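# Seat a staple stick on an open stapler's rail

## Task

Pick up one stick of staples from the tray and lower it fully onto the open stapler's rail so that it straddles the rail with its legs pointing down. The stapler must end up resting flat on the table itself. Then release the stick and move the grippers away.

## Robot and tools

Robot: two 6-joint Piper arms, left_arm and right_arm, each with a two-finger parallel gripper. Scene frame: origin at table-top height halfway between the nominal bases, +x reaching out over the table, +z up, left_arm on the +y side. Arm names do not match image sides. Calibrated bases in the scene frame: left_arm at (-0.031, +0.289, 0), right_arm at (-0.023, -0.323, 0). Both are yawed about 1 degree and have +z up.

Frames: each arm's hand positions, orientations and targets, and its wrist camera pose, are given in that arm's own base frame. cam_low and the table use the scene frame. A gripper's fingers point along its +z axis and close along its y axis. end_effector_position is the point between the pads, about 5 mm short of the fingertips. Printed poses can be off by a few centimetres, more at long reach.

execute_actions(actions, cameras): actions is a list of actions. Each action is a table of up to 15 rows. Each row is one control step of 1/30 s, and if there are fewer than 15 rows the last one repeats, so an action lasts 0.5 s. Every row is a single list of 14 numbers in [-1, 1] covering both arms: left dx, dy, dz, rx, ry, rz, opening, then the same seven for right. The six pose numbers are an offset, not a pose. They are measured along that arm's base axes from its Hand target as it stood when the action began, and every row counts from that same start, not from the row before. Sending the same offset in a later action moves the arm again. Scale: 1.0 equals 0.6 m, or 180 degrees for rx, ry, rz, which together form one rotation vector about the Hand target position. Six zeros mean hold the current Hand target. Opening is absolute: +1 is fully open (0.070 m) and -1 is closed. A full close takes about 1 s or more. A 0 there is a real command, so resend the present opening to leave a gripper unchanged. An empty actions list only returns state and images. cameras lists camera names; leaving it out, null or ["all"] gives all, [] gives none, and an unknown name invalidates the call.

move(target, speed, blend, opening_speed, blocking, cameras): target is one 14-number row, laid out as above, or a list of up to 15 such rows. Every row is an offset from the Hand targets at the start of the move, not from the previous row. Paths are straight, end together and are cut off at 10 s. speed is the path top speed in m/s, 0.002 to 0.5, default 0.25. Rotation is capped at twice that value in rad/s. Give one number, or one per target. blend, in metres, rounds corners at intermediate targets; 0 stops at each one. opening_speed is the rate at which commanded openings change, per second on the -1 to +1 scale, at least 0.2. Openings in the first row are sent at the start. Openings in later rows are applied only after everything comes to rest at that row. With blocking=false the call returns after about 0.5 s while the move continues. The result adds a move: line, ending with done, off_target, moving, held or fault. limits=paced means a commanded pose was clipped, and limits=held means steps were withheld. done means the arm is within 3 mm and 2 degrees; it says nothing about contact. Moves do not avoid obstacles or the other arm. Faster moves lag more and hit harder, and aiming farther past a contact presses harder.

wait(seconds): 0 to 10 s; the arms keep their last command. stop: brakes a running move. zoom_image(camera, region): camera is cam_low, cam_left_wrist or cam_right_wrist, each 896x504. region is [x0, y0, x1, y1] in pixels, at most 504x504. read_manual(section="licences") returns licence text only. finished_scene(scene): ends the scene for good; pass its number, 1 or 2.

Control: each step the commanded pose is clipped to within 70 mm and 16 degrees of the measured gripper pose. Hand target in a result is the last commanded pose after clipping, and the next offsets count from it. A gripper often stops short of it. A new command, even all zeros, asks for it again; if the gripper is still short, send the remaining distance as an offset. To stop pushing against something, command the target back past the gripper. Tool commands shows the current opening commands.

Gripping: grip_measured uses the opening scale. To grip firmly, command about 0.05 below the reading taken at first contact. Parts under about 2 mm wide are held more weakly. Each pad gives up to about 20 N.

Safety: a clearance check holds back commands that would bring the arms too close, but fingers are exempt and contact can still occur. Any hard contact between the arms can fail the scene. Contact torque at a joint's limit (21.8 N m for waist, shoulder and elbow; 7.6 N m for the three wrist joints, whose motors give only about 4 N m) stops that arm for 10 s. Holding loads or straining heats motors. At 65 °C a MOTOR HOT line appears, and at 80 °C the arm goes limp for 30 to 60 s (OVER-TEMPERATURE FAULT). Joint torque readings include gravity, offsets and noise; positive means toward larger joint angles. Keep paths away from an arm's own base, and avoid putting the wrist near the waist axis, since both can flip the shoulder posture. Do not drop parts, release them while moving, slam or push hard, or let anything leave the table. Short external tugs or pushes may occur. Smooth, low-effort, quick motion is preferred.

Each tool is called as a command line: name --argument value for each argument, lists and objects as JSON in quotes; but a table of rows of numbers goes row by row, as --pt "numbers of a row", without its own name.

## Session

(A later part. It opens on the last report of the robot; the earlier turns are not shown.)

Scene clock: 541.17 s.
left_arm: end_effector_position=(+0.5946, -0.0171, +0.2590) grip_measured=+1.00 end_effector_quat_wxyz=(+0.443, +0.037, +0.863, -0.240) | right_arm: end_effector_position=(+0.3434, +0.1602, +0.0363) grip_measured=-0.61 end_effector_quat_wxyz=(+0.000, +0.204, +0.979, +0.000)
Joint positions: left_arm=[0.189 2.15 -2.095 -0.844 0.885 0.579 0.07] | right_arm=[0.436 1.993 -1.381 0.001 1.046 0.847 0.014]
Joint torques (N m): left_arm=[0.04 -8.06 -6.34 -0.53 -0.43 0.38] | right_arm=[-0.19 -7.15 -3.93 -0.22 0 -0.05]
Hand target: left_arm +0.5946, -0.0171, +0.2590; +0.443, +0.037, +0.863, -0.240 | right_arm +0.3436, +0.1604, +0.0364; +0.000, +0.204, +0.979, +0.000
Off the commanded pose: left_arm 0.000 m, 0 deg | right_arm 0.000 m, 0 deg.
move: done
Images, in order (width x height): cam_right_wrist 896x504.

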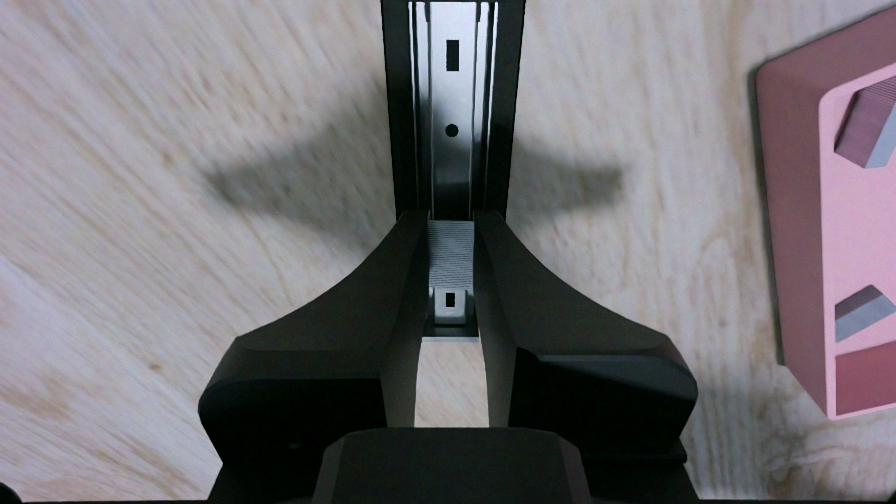

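move --target '[0,0,0,0,0,0,1, 0.0001,0.0001,-0.0085,0,0,0,-0.72]' --cameras '["cam_right_wrist","cam_low"]' --speed 0.02

zoom_image --camera "cam_right_wrist" --region '[370, 100, 530, 300]'

zoom_image --camera "cam_low" --region '[340, 180, 430, 260]'

Scene clock: 559.47 s.
left_arm: end_effector_position=(+0.5946, -0.0171, +0.2590) grip_measured=+1.00 end_effector_quat_wxyz=(+0.443, +0.037, +0.863, -0.240) | right_arm: end_effector_position=(+0.3441, +0.1605, +0.0317) grip_measured=-0.61 end_effector_quat_wxyz=(+0.001, +0.204, +0.979, +0.001)
Joint positions: left_arm=[0.189 2.15 -2.095 -0.844 0.885 0.579 0.07] | right_arm=[0.436 2.001 -1.373 0.001 1.028 0.847 0.014]
Joint torques (N m): left_arm=[0.32 -7.96 -6.19 -0.52 -0.42 0.35] | right_arm=[0.37 -6.04 -2.3 -0.1 0.02 0]
Hand target: left_arm +0.5946, -0.0171, +0.2590; +0.443, +0.037, +0.863, -0.240 | right_arm +0.3437, +0.1604, +0.0313; +0.000, +0.204, +0.979, +0.000
Off the commanded pose: left_arm 0.000 m, 0 deg | right_arm 0.001 m, 0 deg.
move: done
Images, in order (width x height): cam_low 896x504, cam_right_wrist 896x504.

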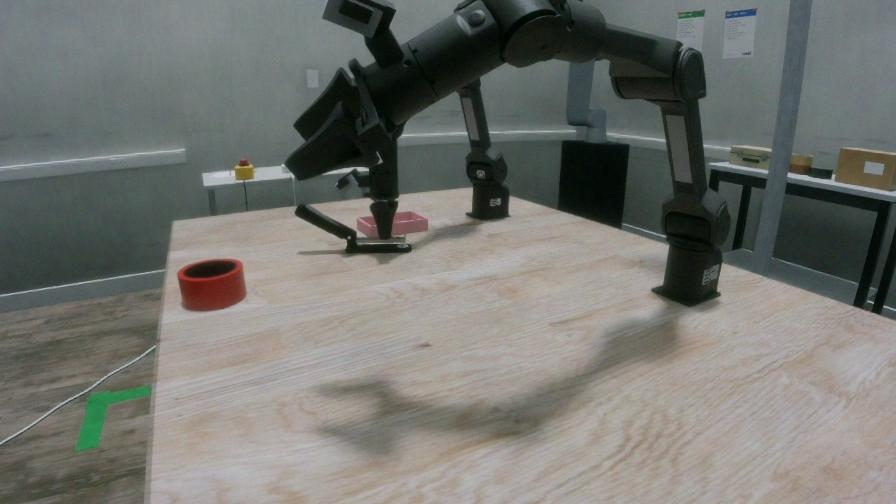

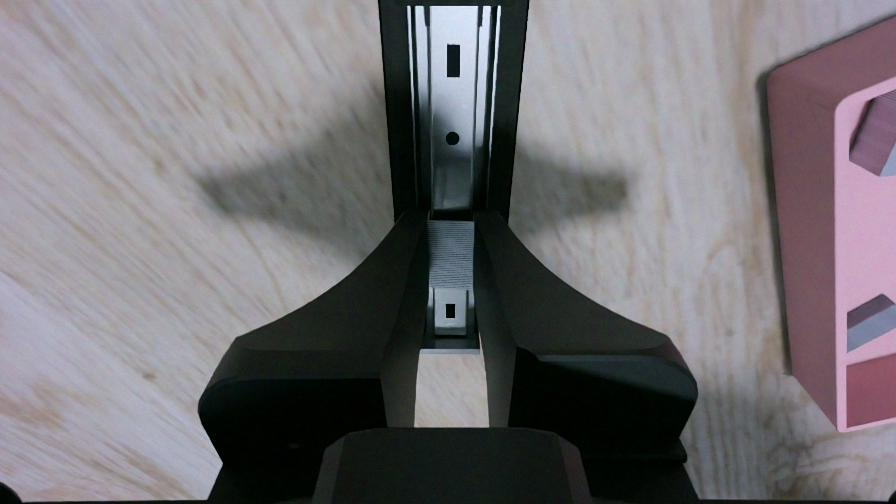

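Scaled by 2.520.

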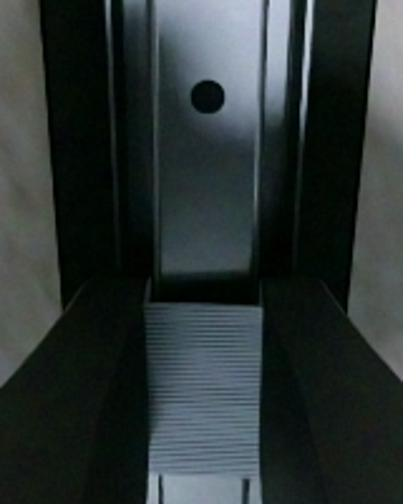

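Scaled by 5.600.

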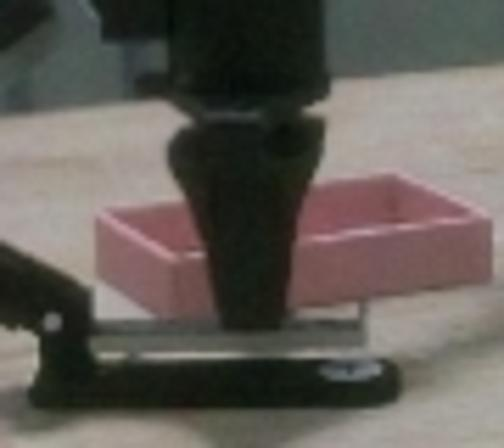

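move --target '[0,0,0,0,0,0,1, -0.0002,0,-0.0075,0,0,0,-0.72]' --cameras '["cam_right_wrist","cam_low"]' --speed 0.02

zoom_image --camera "cam_right_wrist" --region '[370, 100, 530, 300]'

zoom_image --camera "cam_low" --region '[340, 180, 430, 260]'

Scene clock: 574.17 s.
left_arm: end_effector_position=(+0.5946, -0.0171, +0.2590) grip_measured=+1.00 end_effector_quat_wxyz=(+0.443, +0.037, +0.863, -0.240) | right_arm: end_effector_position=(+0.3440, +0.1605, +0.0298) grip_measured=-0.61 end_effector_quat_wxyz=(+0.002, +0.204, +0.979, +0.002)
Joint positions: left_arm=[0.189 2.15 -2.095 -0.844 0.885 0.579 0.07] | right_arm=[0.436 2.002 -1.366 0.001 1.017 0.847 0.014]
Joint torques (N m): left_arm=[0.46 -8.18 -6.27 -0.5 -0.46 0.35] | right_arm=[1.79 0.89 -0.44 0.06 -2.78 0]
Hand target: left_arm +0.5946, -0.0171, +0.2590; +0.443, +0.037, +0.863, -0.240 | right_arm +0.3436, +0.1604, +0.0268; +0.000, +0.204, +0.979, +0.000
Off the commanded pose: left_arm 0.000 m, 0 deg | right_arm 0.003 m, 0 deg.
move: done
Images, in order (width x height): cam_low 896x504, cam_right_wrist 896x504.

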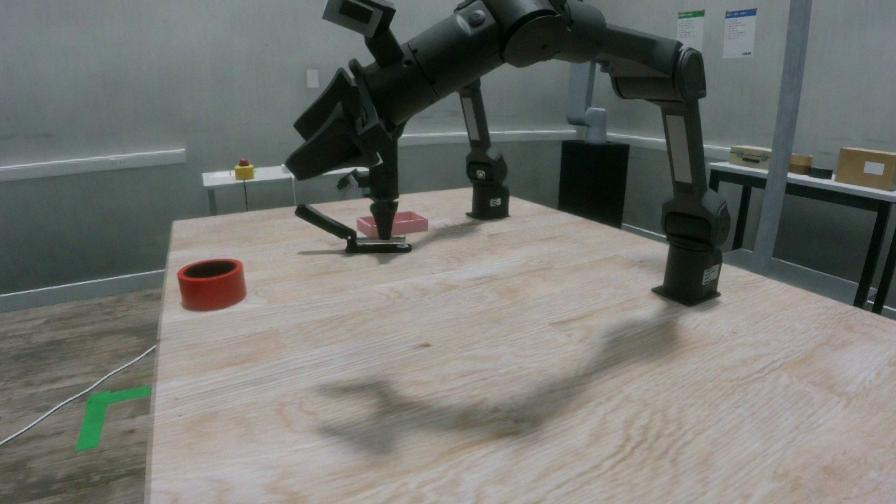

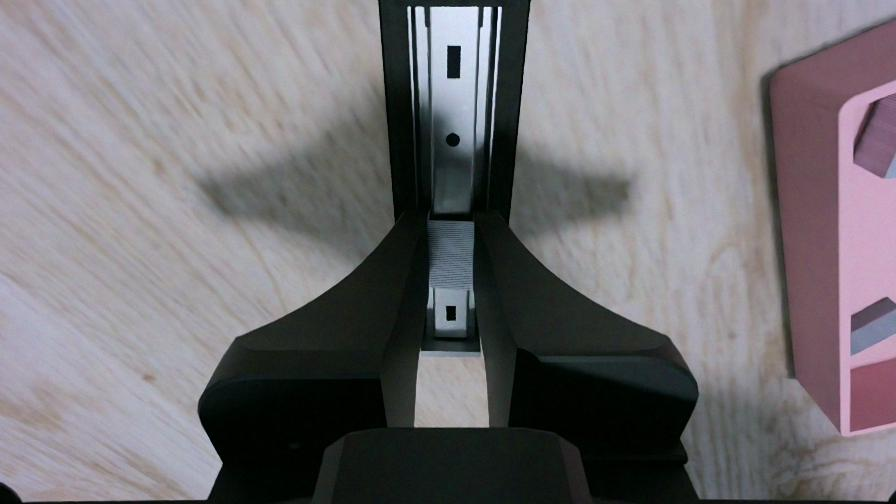

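Scaled by 2.520.

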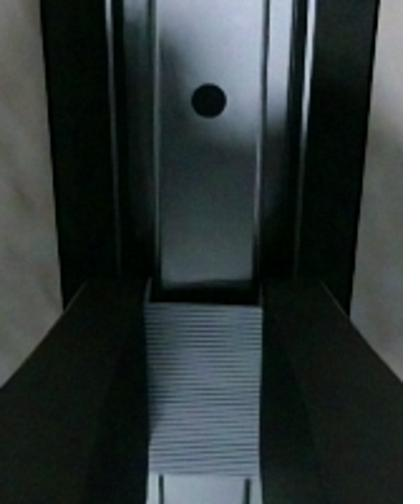

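Scaled by 5.600.

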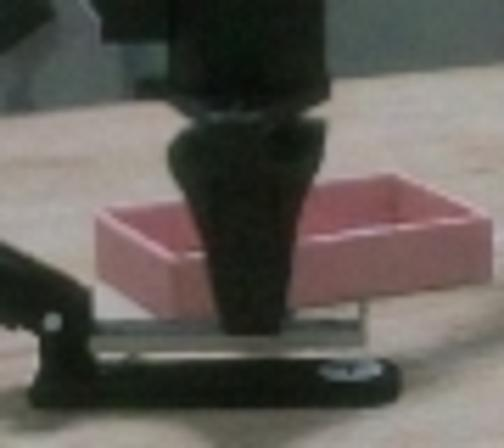

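move --pt "0 0 0 0 0 0 1 0.0003 0 0.006 0 0 0 -0.72" --pt "0 0 0 0 0 0 1 0.0003 0 0.006 0 0 0 -0.3" --pt "0 0 0 0 0 0 1 0.0003 0 0.04 0 0 0 -0.3" --cameras '["cam_right_wrist","cam_low"]' --speed '[0.02,0.03,0.08]' --opening_speed 0.5

zoom_image --camera "cam_right_wrist" --region '[370, 100, 530, 300]'

zoom_image --camera "cam_low" --region '[340, 180, 430, 260]'

Scene clock: 595.60 s.
left_arm: end_effector_position=(+0.5946, -0.0171, +0.2590) grip_measured=+1.00 end_effector_quat_wxyz=(+0.443, +0.037, +0.863, -0.240) | right_arm: end_effector_position=(+0.3434, +0.1597, +0.0499) grip_measured=-0.30 end_effector_quat_wxyz=(-0.001, +0.205, +0.979, -0.001)
Joint positions: left_arm=[0.189 2.15 -2.095 -0.844 0.885 0.579 0.07] | right_arm=[0.435 1.975 -1.41 0 1.096 0.847 0.025]
Joint torques (N m): left_arm=[0.3 -7.99 -6.12 -0.5 -0.42 0.31] | right_arm=[1.62 -7 -3.93 0.05 -0.1 0.05]
Hand target: left_arm +0.5946, -0.0171, +0.2590; +0.443, +0.037, +0.863, -0.240 | right_arm +0.3438, +0.1604, +0.0508; +0.000, +0.204, +0.979, +0.000
Off the commanded pose: left_arm 0.000 m, 0 deg | right_arm 0.001 m, 0 deg.
move: done
Images, in order (width x height): cam_low 896x504, cam_right_wrist 896x504.

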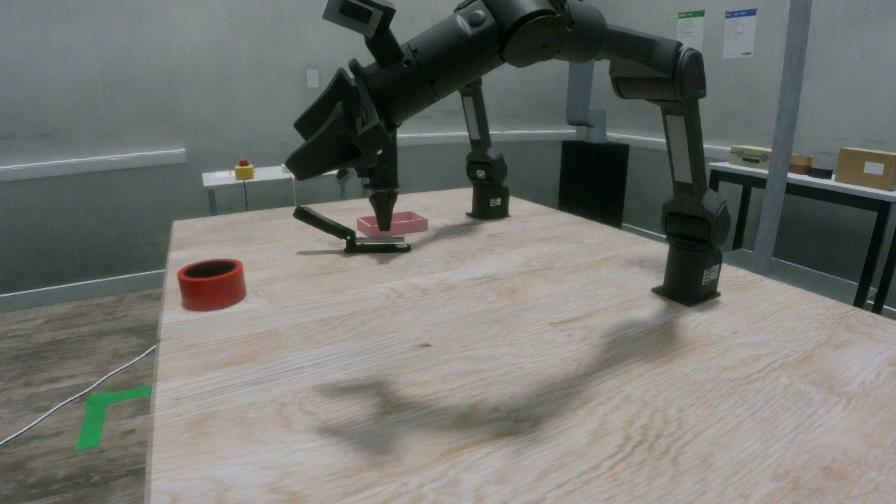

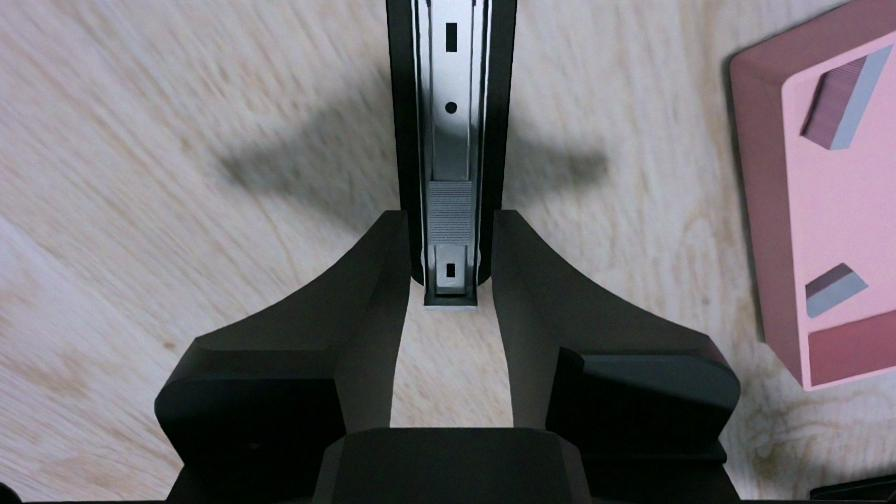

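Scaled by 2.520.

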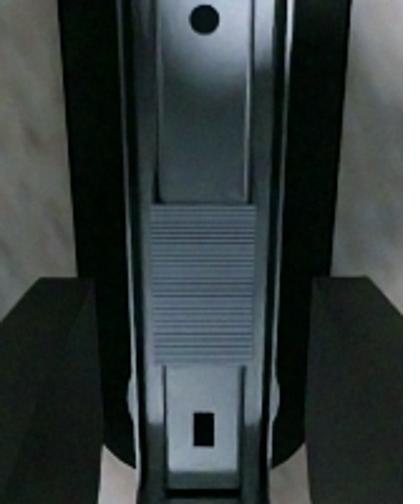

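Scaled by 5.600.

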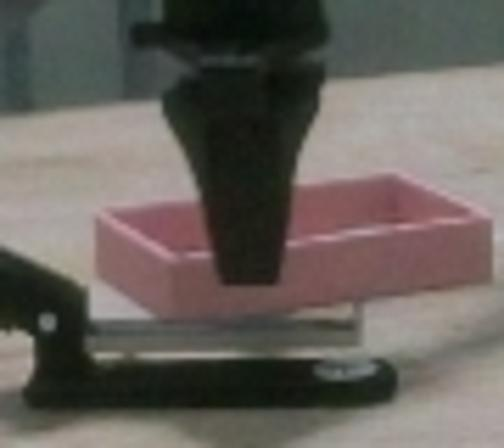

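move --pt "0 0 0 0 0 0 -0.0167 0 0 0 0 0 0 -1" --pt "0 0 0 0 0 0 -0.0167 -0.0002 -0.0003 -0.0333 0 0 0 -1" --cameras '["cam_right_wrist","cam_low"]' --speed '[0.05,0.04]'

zoom_image --camera "cam_low" --region '[340, 180, 430, 260]'

Scene clock: 615.27 s.
left_arm: end_effector_position=(+0.5946, -0.0171, +0.2590) grip_measured=-0.02 end_effector_quat_wxyz=(+0.443, +0.037, +0.863, -0.240) | right_arm: end_effector_position=(+0.3443, +0.1607, +0.0318) grip_measured=-0.98 end_effector_quat_wxyz=(+0.002, +0.204, +0.979, +0.002)
Joint positions: left_arm=[0.189 2.15 -2.095 -0.844 0.885 0.579 0.034] | right_arm=[0.436 2 -1.373 0.001 1.026 0.847 0.001]
Joint torques (N m): left_arm=[0.33 -8.11 -6.12 -0.54 -0.47 0.28] | right_arm=[0.97 -4.08 -1.39 -0.24 -0.01 -0.1]
Hand target: left_arm +0.5946, -0.0171, +0.2590; +0.443, +0.037, +0.863, -0.240 | right_arm +0.3436, +0.1602, +0.0308; +0.000, +0.204, +0.979, +0.000
Off the commanded pose: left_arm 0.000 m, 0 deg | right_arm 0.001 m, 0 deg.
move: done
Images, in order (width x height): cam_low 896x504, cam_right_wrist 896x504.

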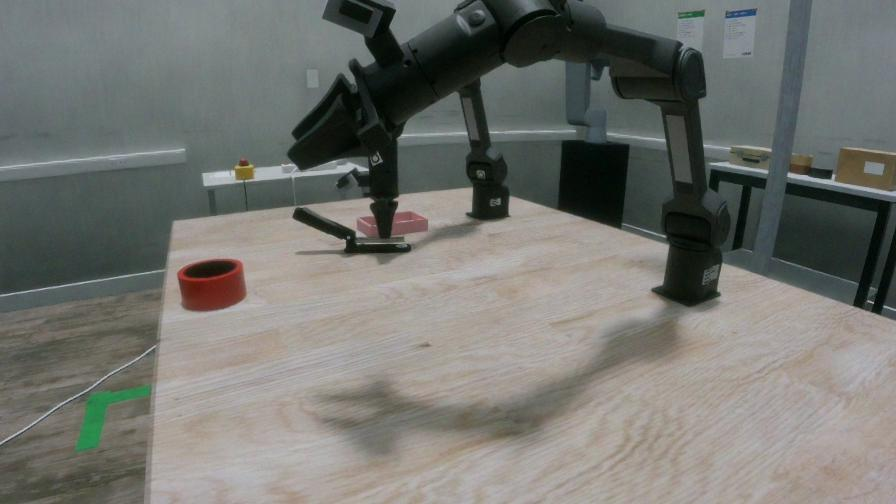

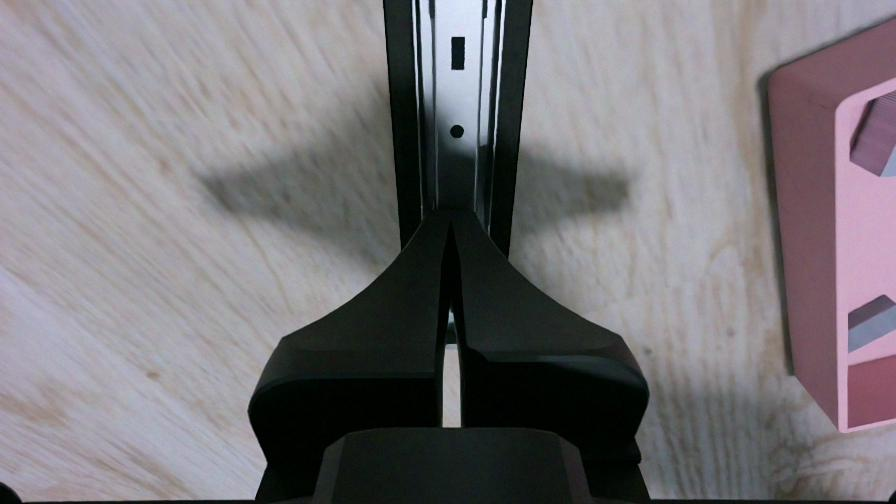

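Scaled by 5.600.

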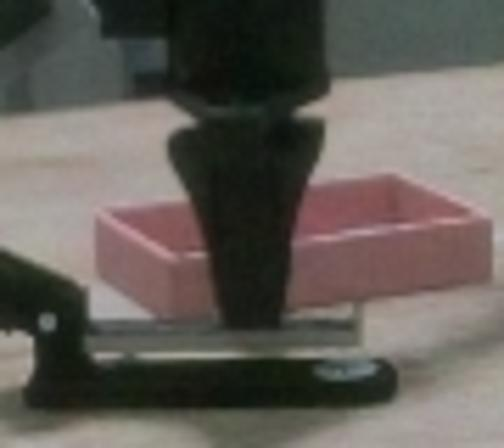

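move --target '[0,0,0,0,0,0,0, 0,0,-0.0055,0,0,0,-1]' --cameras '["cam_right_wrist","cam_low"]' --speed 0.02

zoom_image --camera "cam_low" --region '[340, 180, 430, 260]'

Scene clock: 625.13 s.
left_arm: end_effector_position=(+0.5946, -0.0171, +0.2590) grip_measured=+0.00 end_effector_quat_wxyz=(+0.443, +0.037, +0.863, -0.240) | right_arm: end_effector_position=(+0.3446, +0.1606, +0.0306) grip_measured=-0.98 end_effector_quat_wxyz=(+0.004, +0.204, +0.979, +0.003)
Joint positions: left_arm=[0.189 2.15 -2.095 -0.844 0.885 0.579 0.035] | right_arm=[0.436 1.999 -1.366 0 1.015 0.847 0.001]
Joint torques (N m): left_arm=[0.56 -8.25 -5.91 -0.56 -0.45 0.33] | right_arm=[1.66 6.42 5.38 -0.05 0.06 -0.01]
Hand target: left_arm +0.5946, -0.0171, +0.2590; +0.443, +0.037, +0.863, -0.240 | right_arm +0.3436, +0.1602, +0.0275; +0.000, +0.204, +0.979, +0.000
Off the commanded pose: left_arm 0.000 m, 0 deg | right_arm 0.003 m, 1 deg.
move: done
Images, in order (width x height): cam_low 896x504, cam_right_wrist 896x504.

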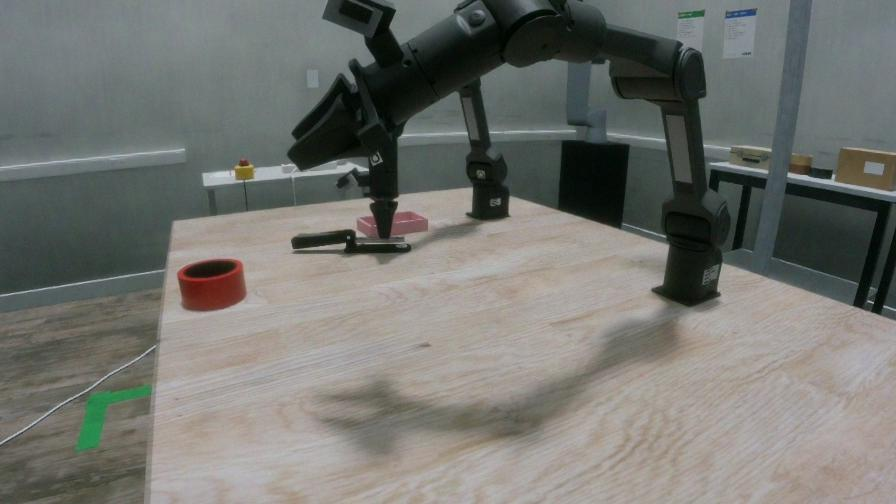

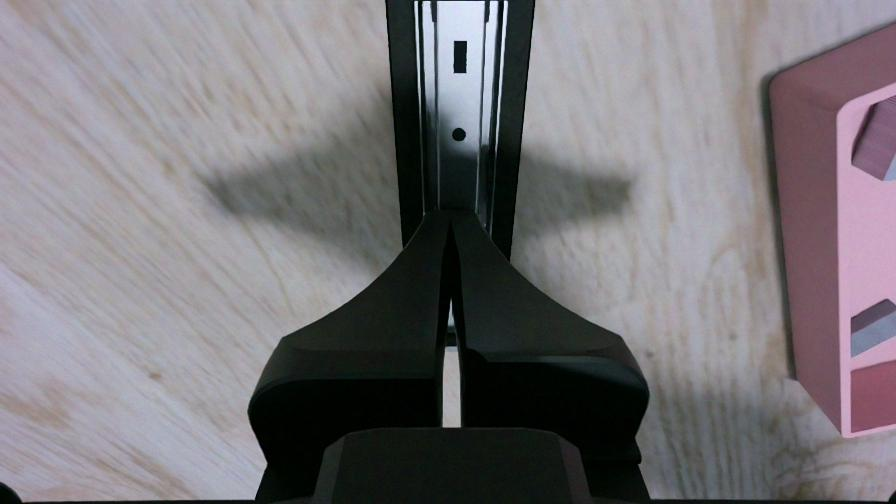

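Scaled by 5.600.

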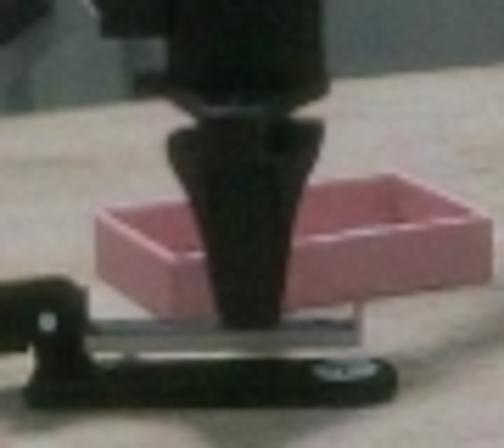

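move --target '[0,0,0,0,0,0,0, -0.0007,-0.0006,0.055,0,0,0,-1]' --cameras '["cam_right_wrist","cam_low"]' --speed 0.08

zoom_image --camera "cam_low" --region '[280, 190, 430, 260]'

zoom_image --camera "cam_right_wrist" --region '[370, 100, 530, 300]'

Scene clock: 637.33 s.
left_arm: end_effector_position=(+0.5946, -0.0171, +0.2590) grip_measured=+0.00 end_effector_quat_wxyz=(+0.443, +0.037, +0.863, -0.240) | right_arm: end_effector_position=(+0.3427, +0.1597, +0.0597) grip_measured=-0.98 end_effector_quat_wxyz=(-0.001, +0.204, +0.979, -0.001)
Joint positions: left_arm=[0.189 2.15 -2.095 -0.844 0.885 0.579 0.035] | right_arm=[0.436 1.96 -1.428 0 1.128 0.847 0.001]
Joint torques (N m): left_arm=[0.38 -8.11 -5.87 -0.55 -0.46 0.27] | right_arm=[0.2 -7.13 -4.12 -0.08 -0.1 -0.08]
Hand target: left_arm +0.5946, -0.0171, +0.2590; +0.443, +0.037, +0.863, -0.240 | right_arm +0.3432, +0.1599, +0.0605; +0.000, +0.204, +0.979, +0.000
Off the commanded pose: left_arm 0.000 m, 0 deg | right_arm 0.001 m, 0 deg.
move: done
Images, in order (width x height): cam_low 896x504, cam_right_wrist 896x504.

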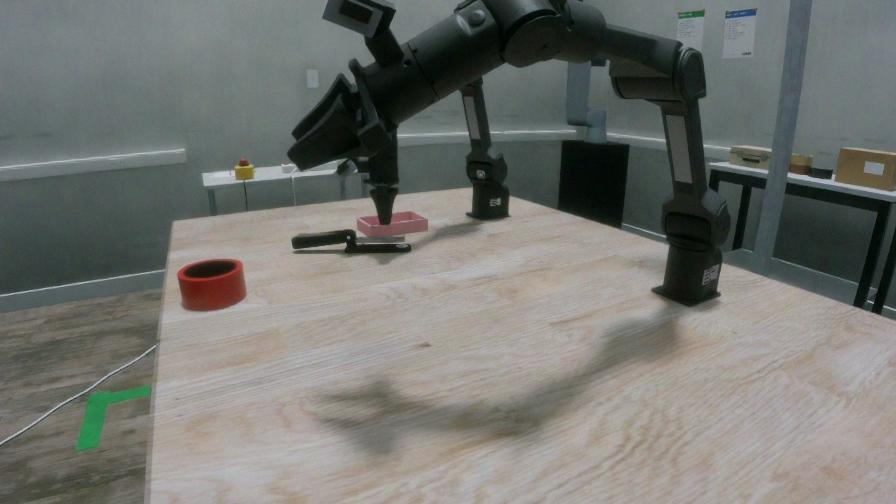

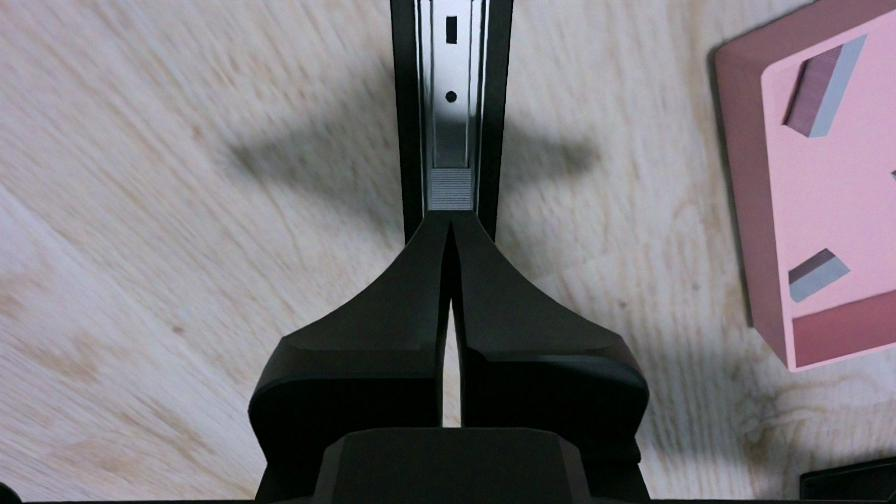

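Scaled by 3.360.

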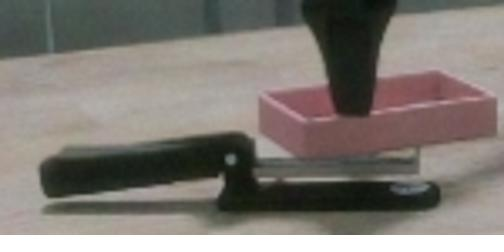

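Scaled by 2.520.

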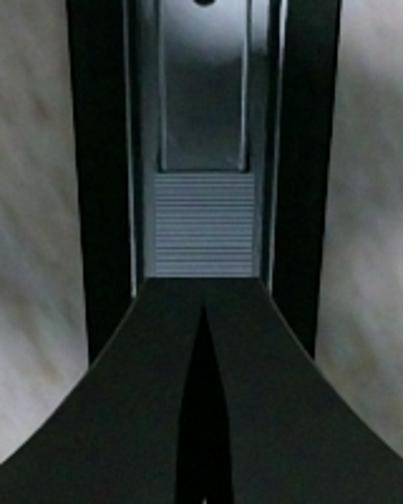

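move --target '[0,0,0,0,0,0,0, 0.0002,0.0002,-0.0495,0,0,0,-1]' --cameras '[]' --speed 0.04

move --pt "0 0 0 0 0 0 0 0 0 0.015 0 0 0 -1" --pt "0 0 0 0 0 0 0 0.0397 -0.0171 0.015 0 0 0 -1" --pt "0 0 0 0 0 0 0 0.0397 -0.0171 0.0 0 0 0 -1" --cameras '["cam_right_wrist"]' --speed 0.04

Scene clock: 674.60 s.
left_arm: end_effector_position=(+0.5946, -0.0171, +0.2590) grip_measured=+0.00 end_effector_quat_wxyz=(+0.443, +0.037, +0.863, -0.240) | right_arm: end_effector_position=(+0.3440, +0.1606, +0.0318) grip_measured=-0.98 end_effector_quat_wxyz=(+0.002, +0.204, +0.979, +0.002)
Joint positions: left_arm=[0.189 2.15 -2.095 -0.844 0.885 0.579 0.035] | right_arm=[0.436 1.999 -1.371 0.001 1.025 0.847 0.001]
Joint torques (N m): left_arm=[0.35 -7.91 -6.08 -0.59 -0.47 0.31] | right_arm=[0.03 -4.09 -1.22 -0.3 0.13 -0.02]
Hand target: left_arm +0.5946, -0.0171, +0.2590; +0.443, +0.037, +0.863, -0.240 | right_arm +0.3433, +0.1600, +0.0308; +0.000, +0.204, +0.979, +0.000
Off the commanded pose: left_arm 0.000 m, 0 deg | right_arm 0.001 m, 0 deg.
move: done
No camera images: "cameras" was empty.

Scene clock: 675.97 s.
left_arm: end_effector_position=(+0.5946, -0.0171, +0.2590) grip_measured=+0.00 end_effector_quat_wxyz=(+0.443, +0.037, +0.863, -0.240) | right_arm: end_effector_position=(+0.3677, +0.1499, +0.0313) grip_measured=-0.98 end_effector_quat_wxyz=(+0.001, +0.204, +0.979, +0.001)
Joint positions: left_arm=[0.189 2.15 -2.095 -0.844 0.885 0.579 0.035] | right_arm=[0.386 2.057 -1.468 0.001 1.066 0.797 0.001]
Joint torques (N m): left_arm=[0.55 -8.19 -5.7 -0.52 -0.44 0.34] | right_arm=[1.07 -5.92 -1.75 0.05 -0.19 0.05]
Hand target: left_arm +0.5946, -0.0171, +0.2590; +0.443, +0.037, +0.863, -0.240 | right_arm +0.3672, +0.1497, +0.0308; +0.000, +0.204, +0.979, +0.000
Off the commanded pose: left_arm 0.000 m, 0 deg | right_arm 0.001 m, 0 deg.
move: done
Images, in order (width x height): cam_right_wrist 896x504.

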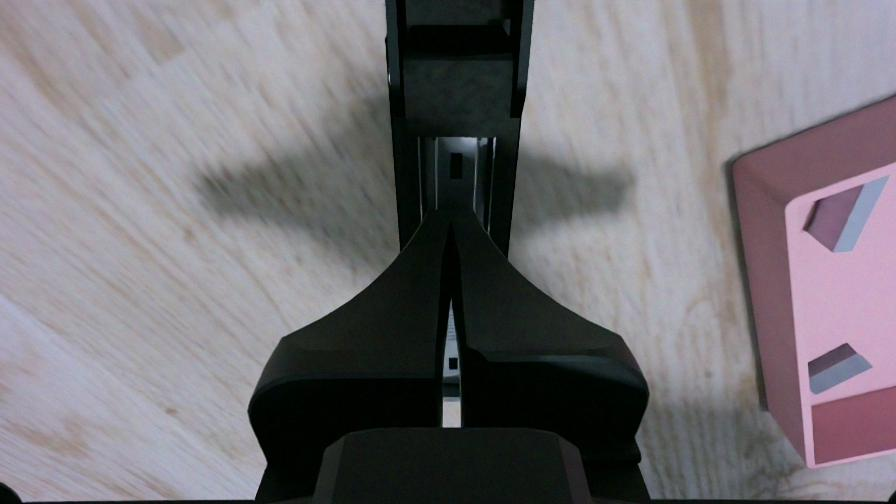

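move --pt "0 0 0 0 0 0 0 0 0 0.06 0 0 0 -1" --pt "0 0 0 0 0 0 0 -0.02 -0.04 0.17 0 0 0 -0.8" --speed '[0.1,0.2]' --blend '[0.02,0]'

zoom_image --camera "cam_right_wrist" --region '[340, 60, 540, 260]'

zoom_image --camera "cam_low" --region '[280, 190, 430, 260]'

Scene clock: 698.90 s.
left_arm: end_effector_position=(+0.5946, -0.0171, +0.2590) grip_measured=+0.00 end_effector_quat_wxyz=(+0.443, +0.037, +0.863, -0.240) | right_arm: end_effector_position=(+0.3549, +0.1256, +0.1325) grip_measured=-0.80 end_effector_quat_wxyz=(+0.050, +0.204, +0.977, +0.031)
Joint positions: left_arm=[0.189 2.15 -2.095 -0.844 0.885 0.579 0.035] | right_arm=[0.34 1.799 -1.478 0.001 1.22 0.751 0.007]
Joint torques (N m): left_arm=[0.57 -8.23 -5.95 -0.57 -0.43 0.28] | right_arm=[1.46 -5.1 -2.99 -0.03 0.04 0.05]
Hand target: left_arm +0.5946, -0.0171, +0.2590; +0.443, +0.037, +0.863, -0.240 | right_arm +0.3552, +0.1257, +0.1328; +0.000, +0.204, +0.979, +0.000
Off the commanded pose: left_arm 0.000 m, 0 deg | right_arm 0.000 m, 7 deg.
joint sent to its limit (right arm) — joint 5 (wrist pitch), upper limit. The joint targets are off in orientation, not in position.
move: off_target (right_arm); blend cut to 0.018 m at target 1; target 2's new opening was sent with right_arm's hand 0.000 m and 7 deg from that target

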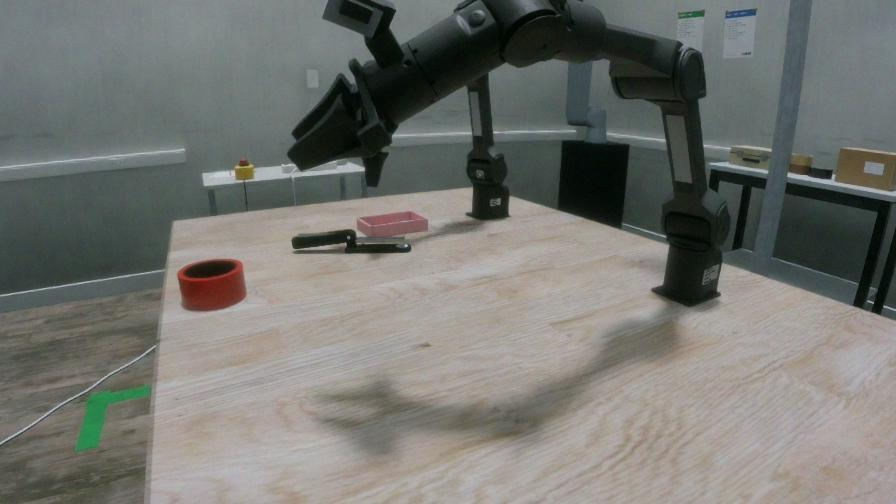

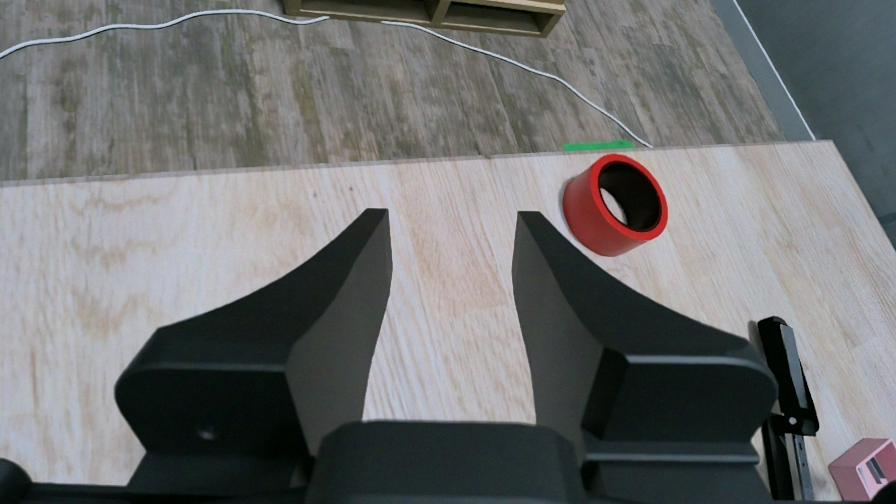

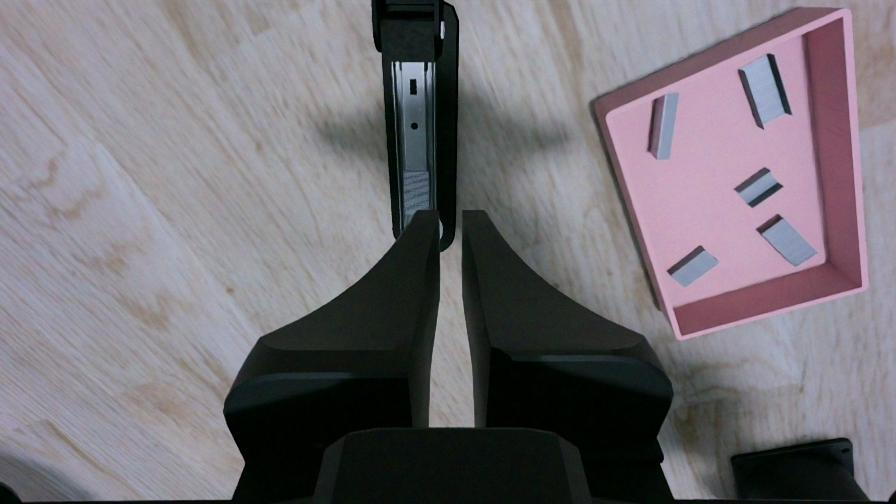

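Scaled by 2.520.

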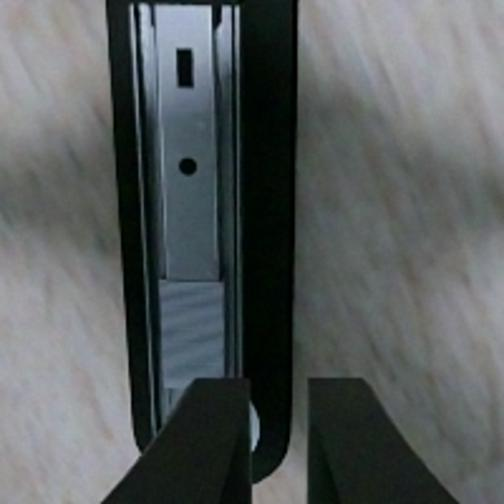

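Scaled by 3.360.

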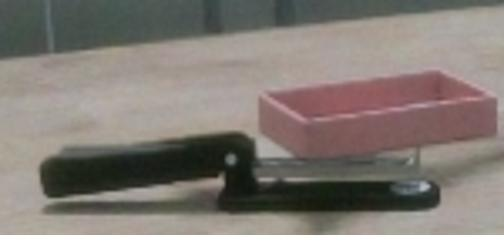

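zoom_image --camera "cam_low" --region '[340, 225, 420, 260]'

zoom_image --camera "cam_right_wrist" --region '[380, 150, 470, 220]'

Scaled by 6.300.

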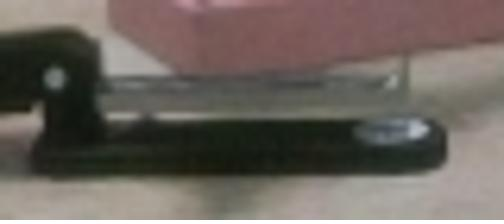

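Scaled by 5.600.

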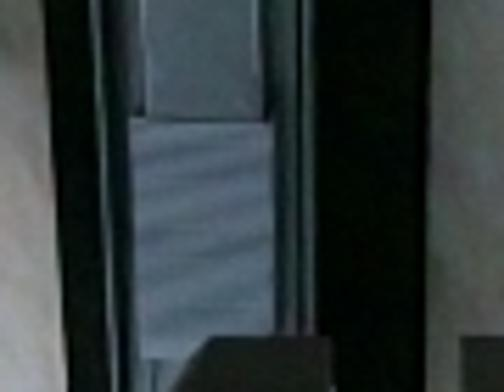

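finished_scene --scene 1

The scene is finished: the task was done.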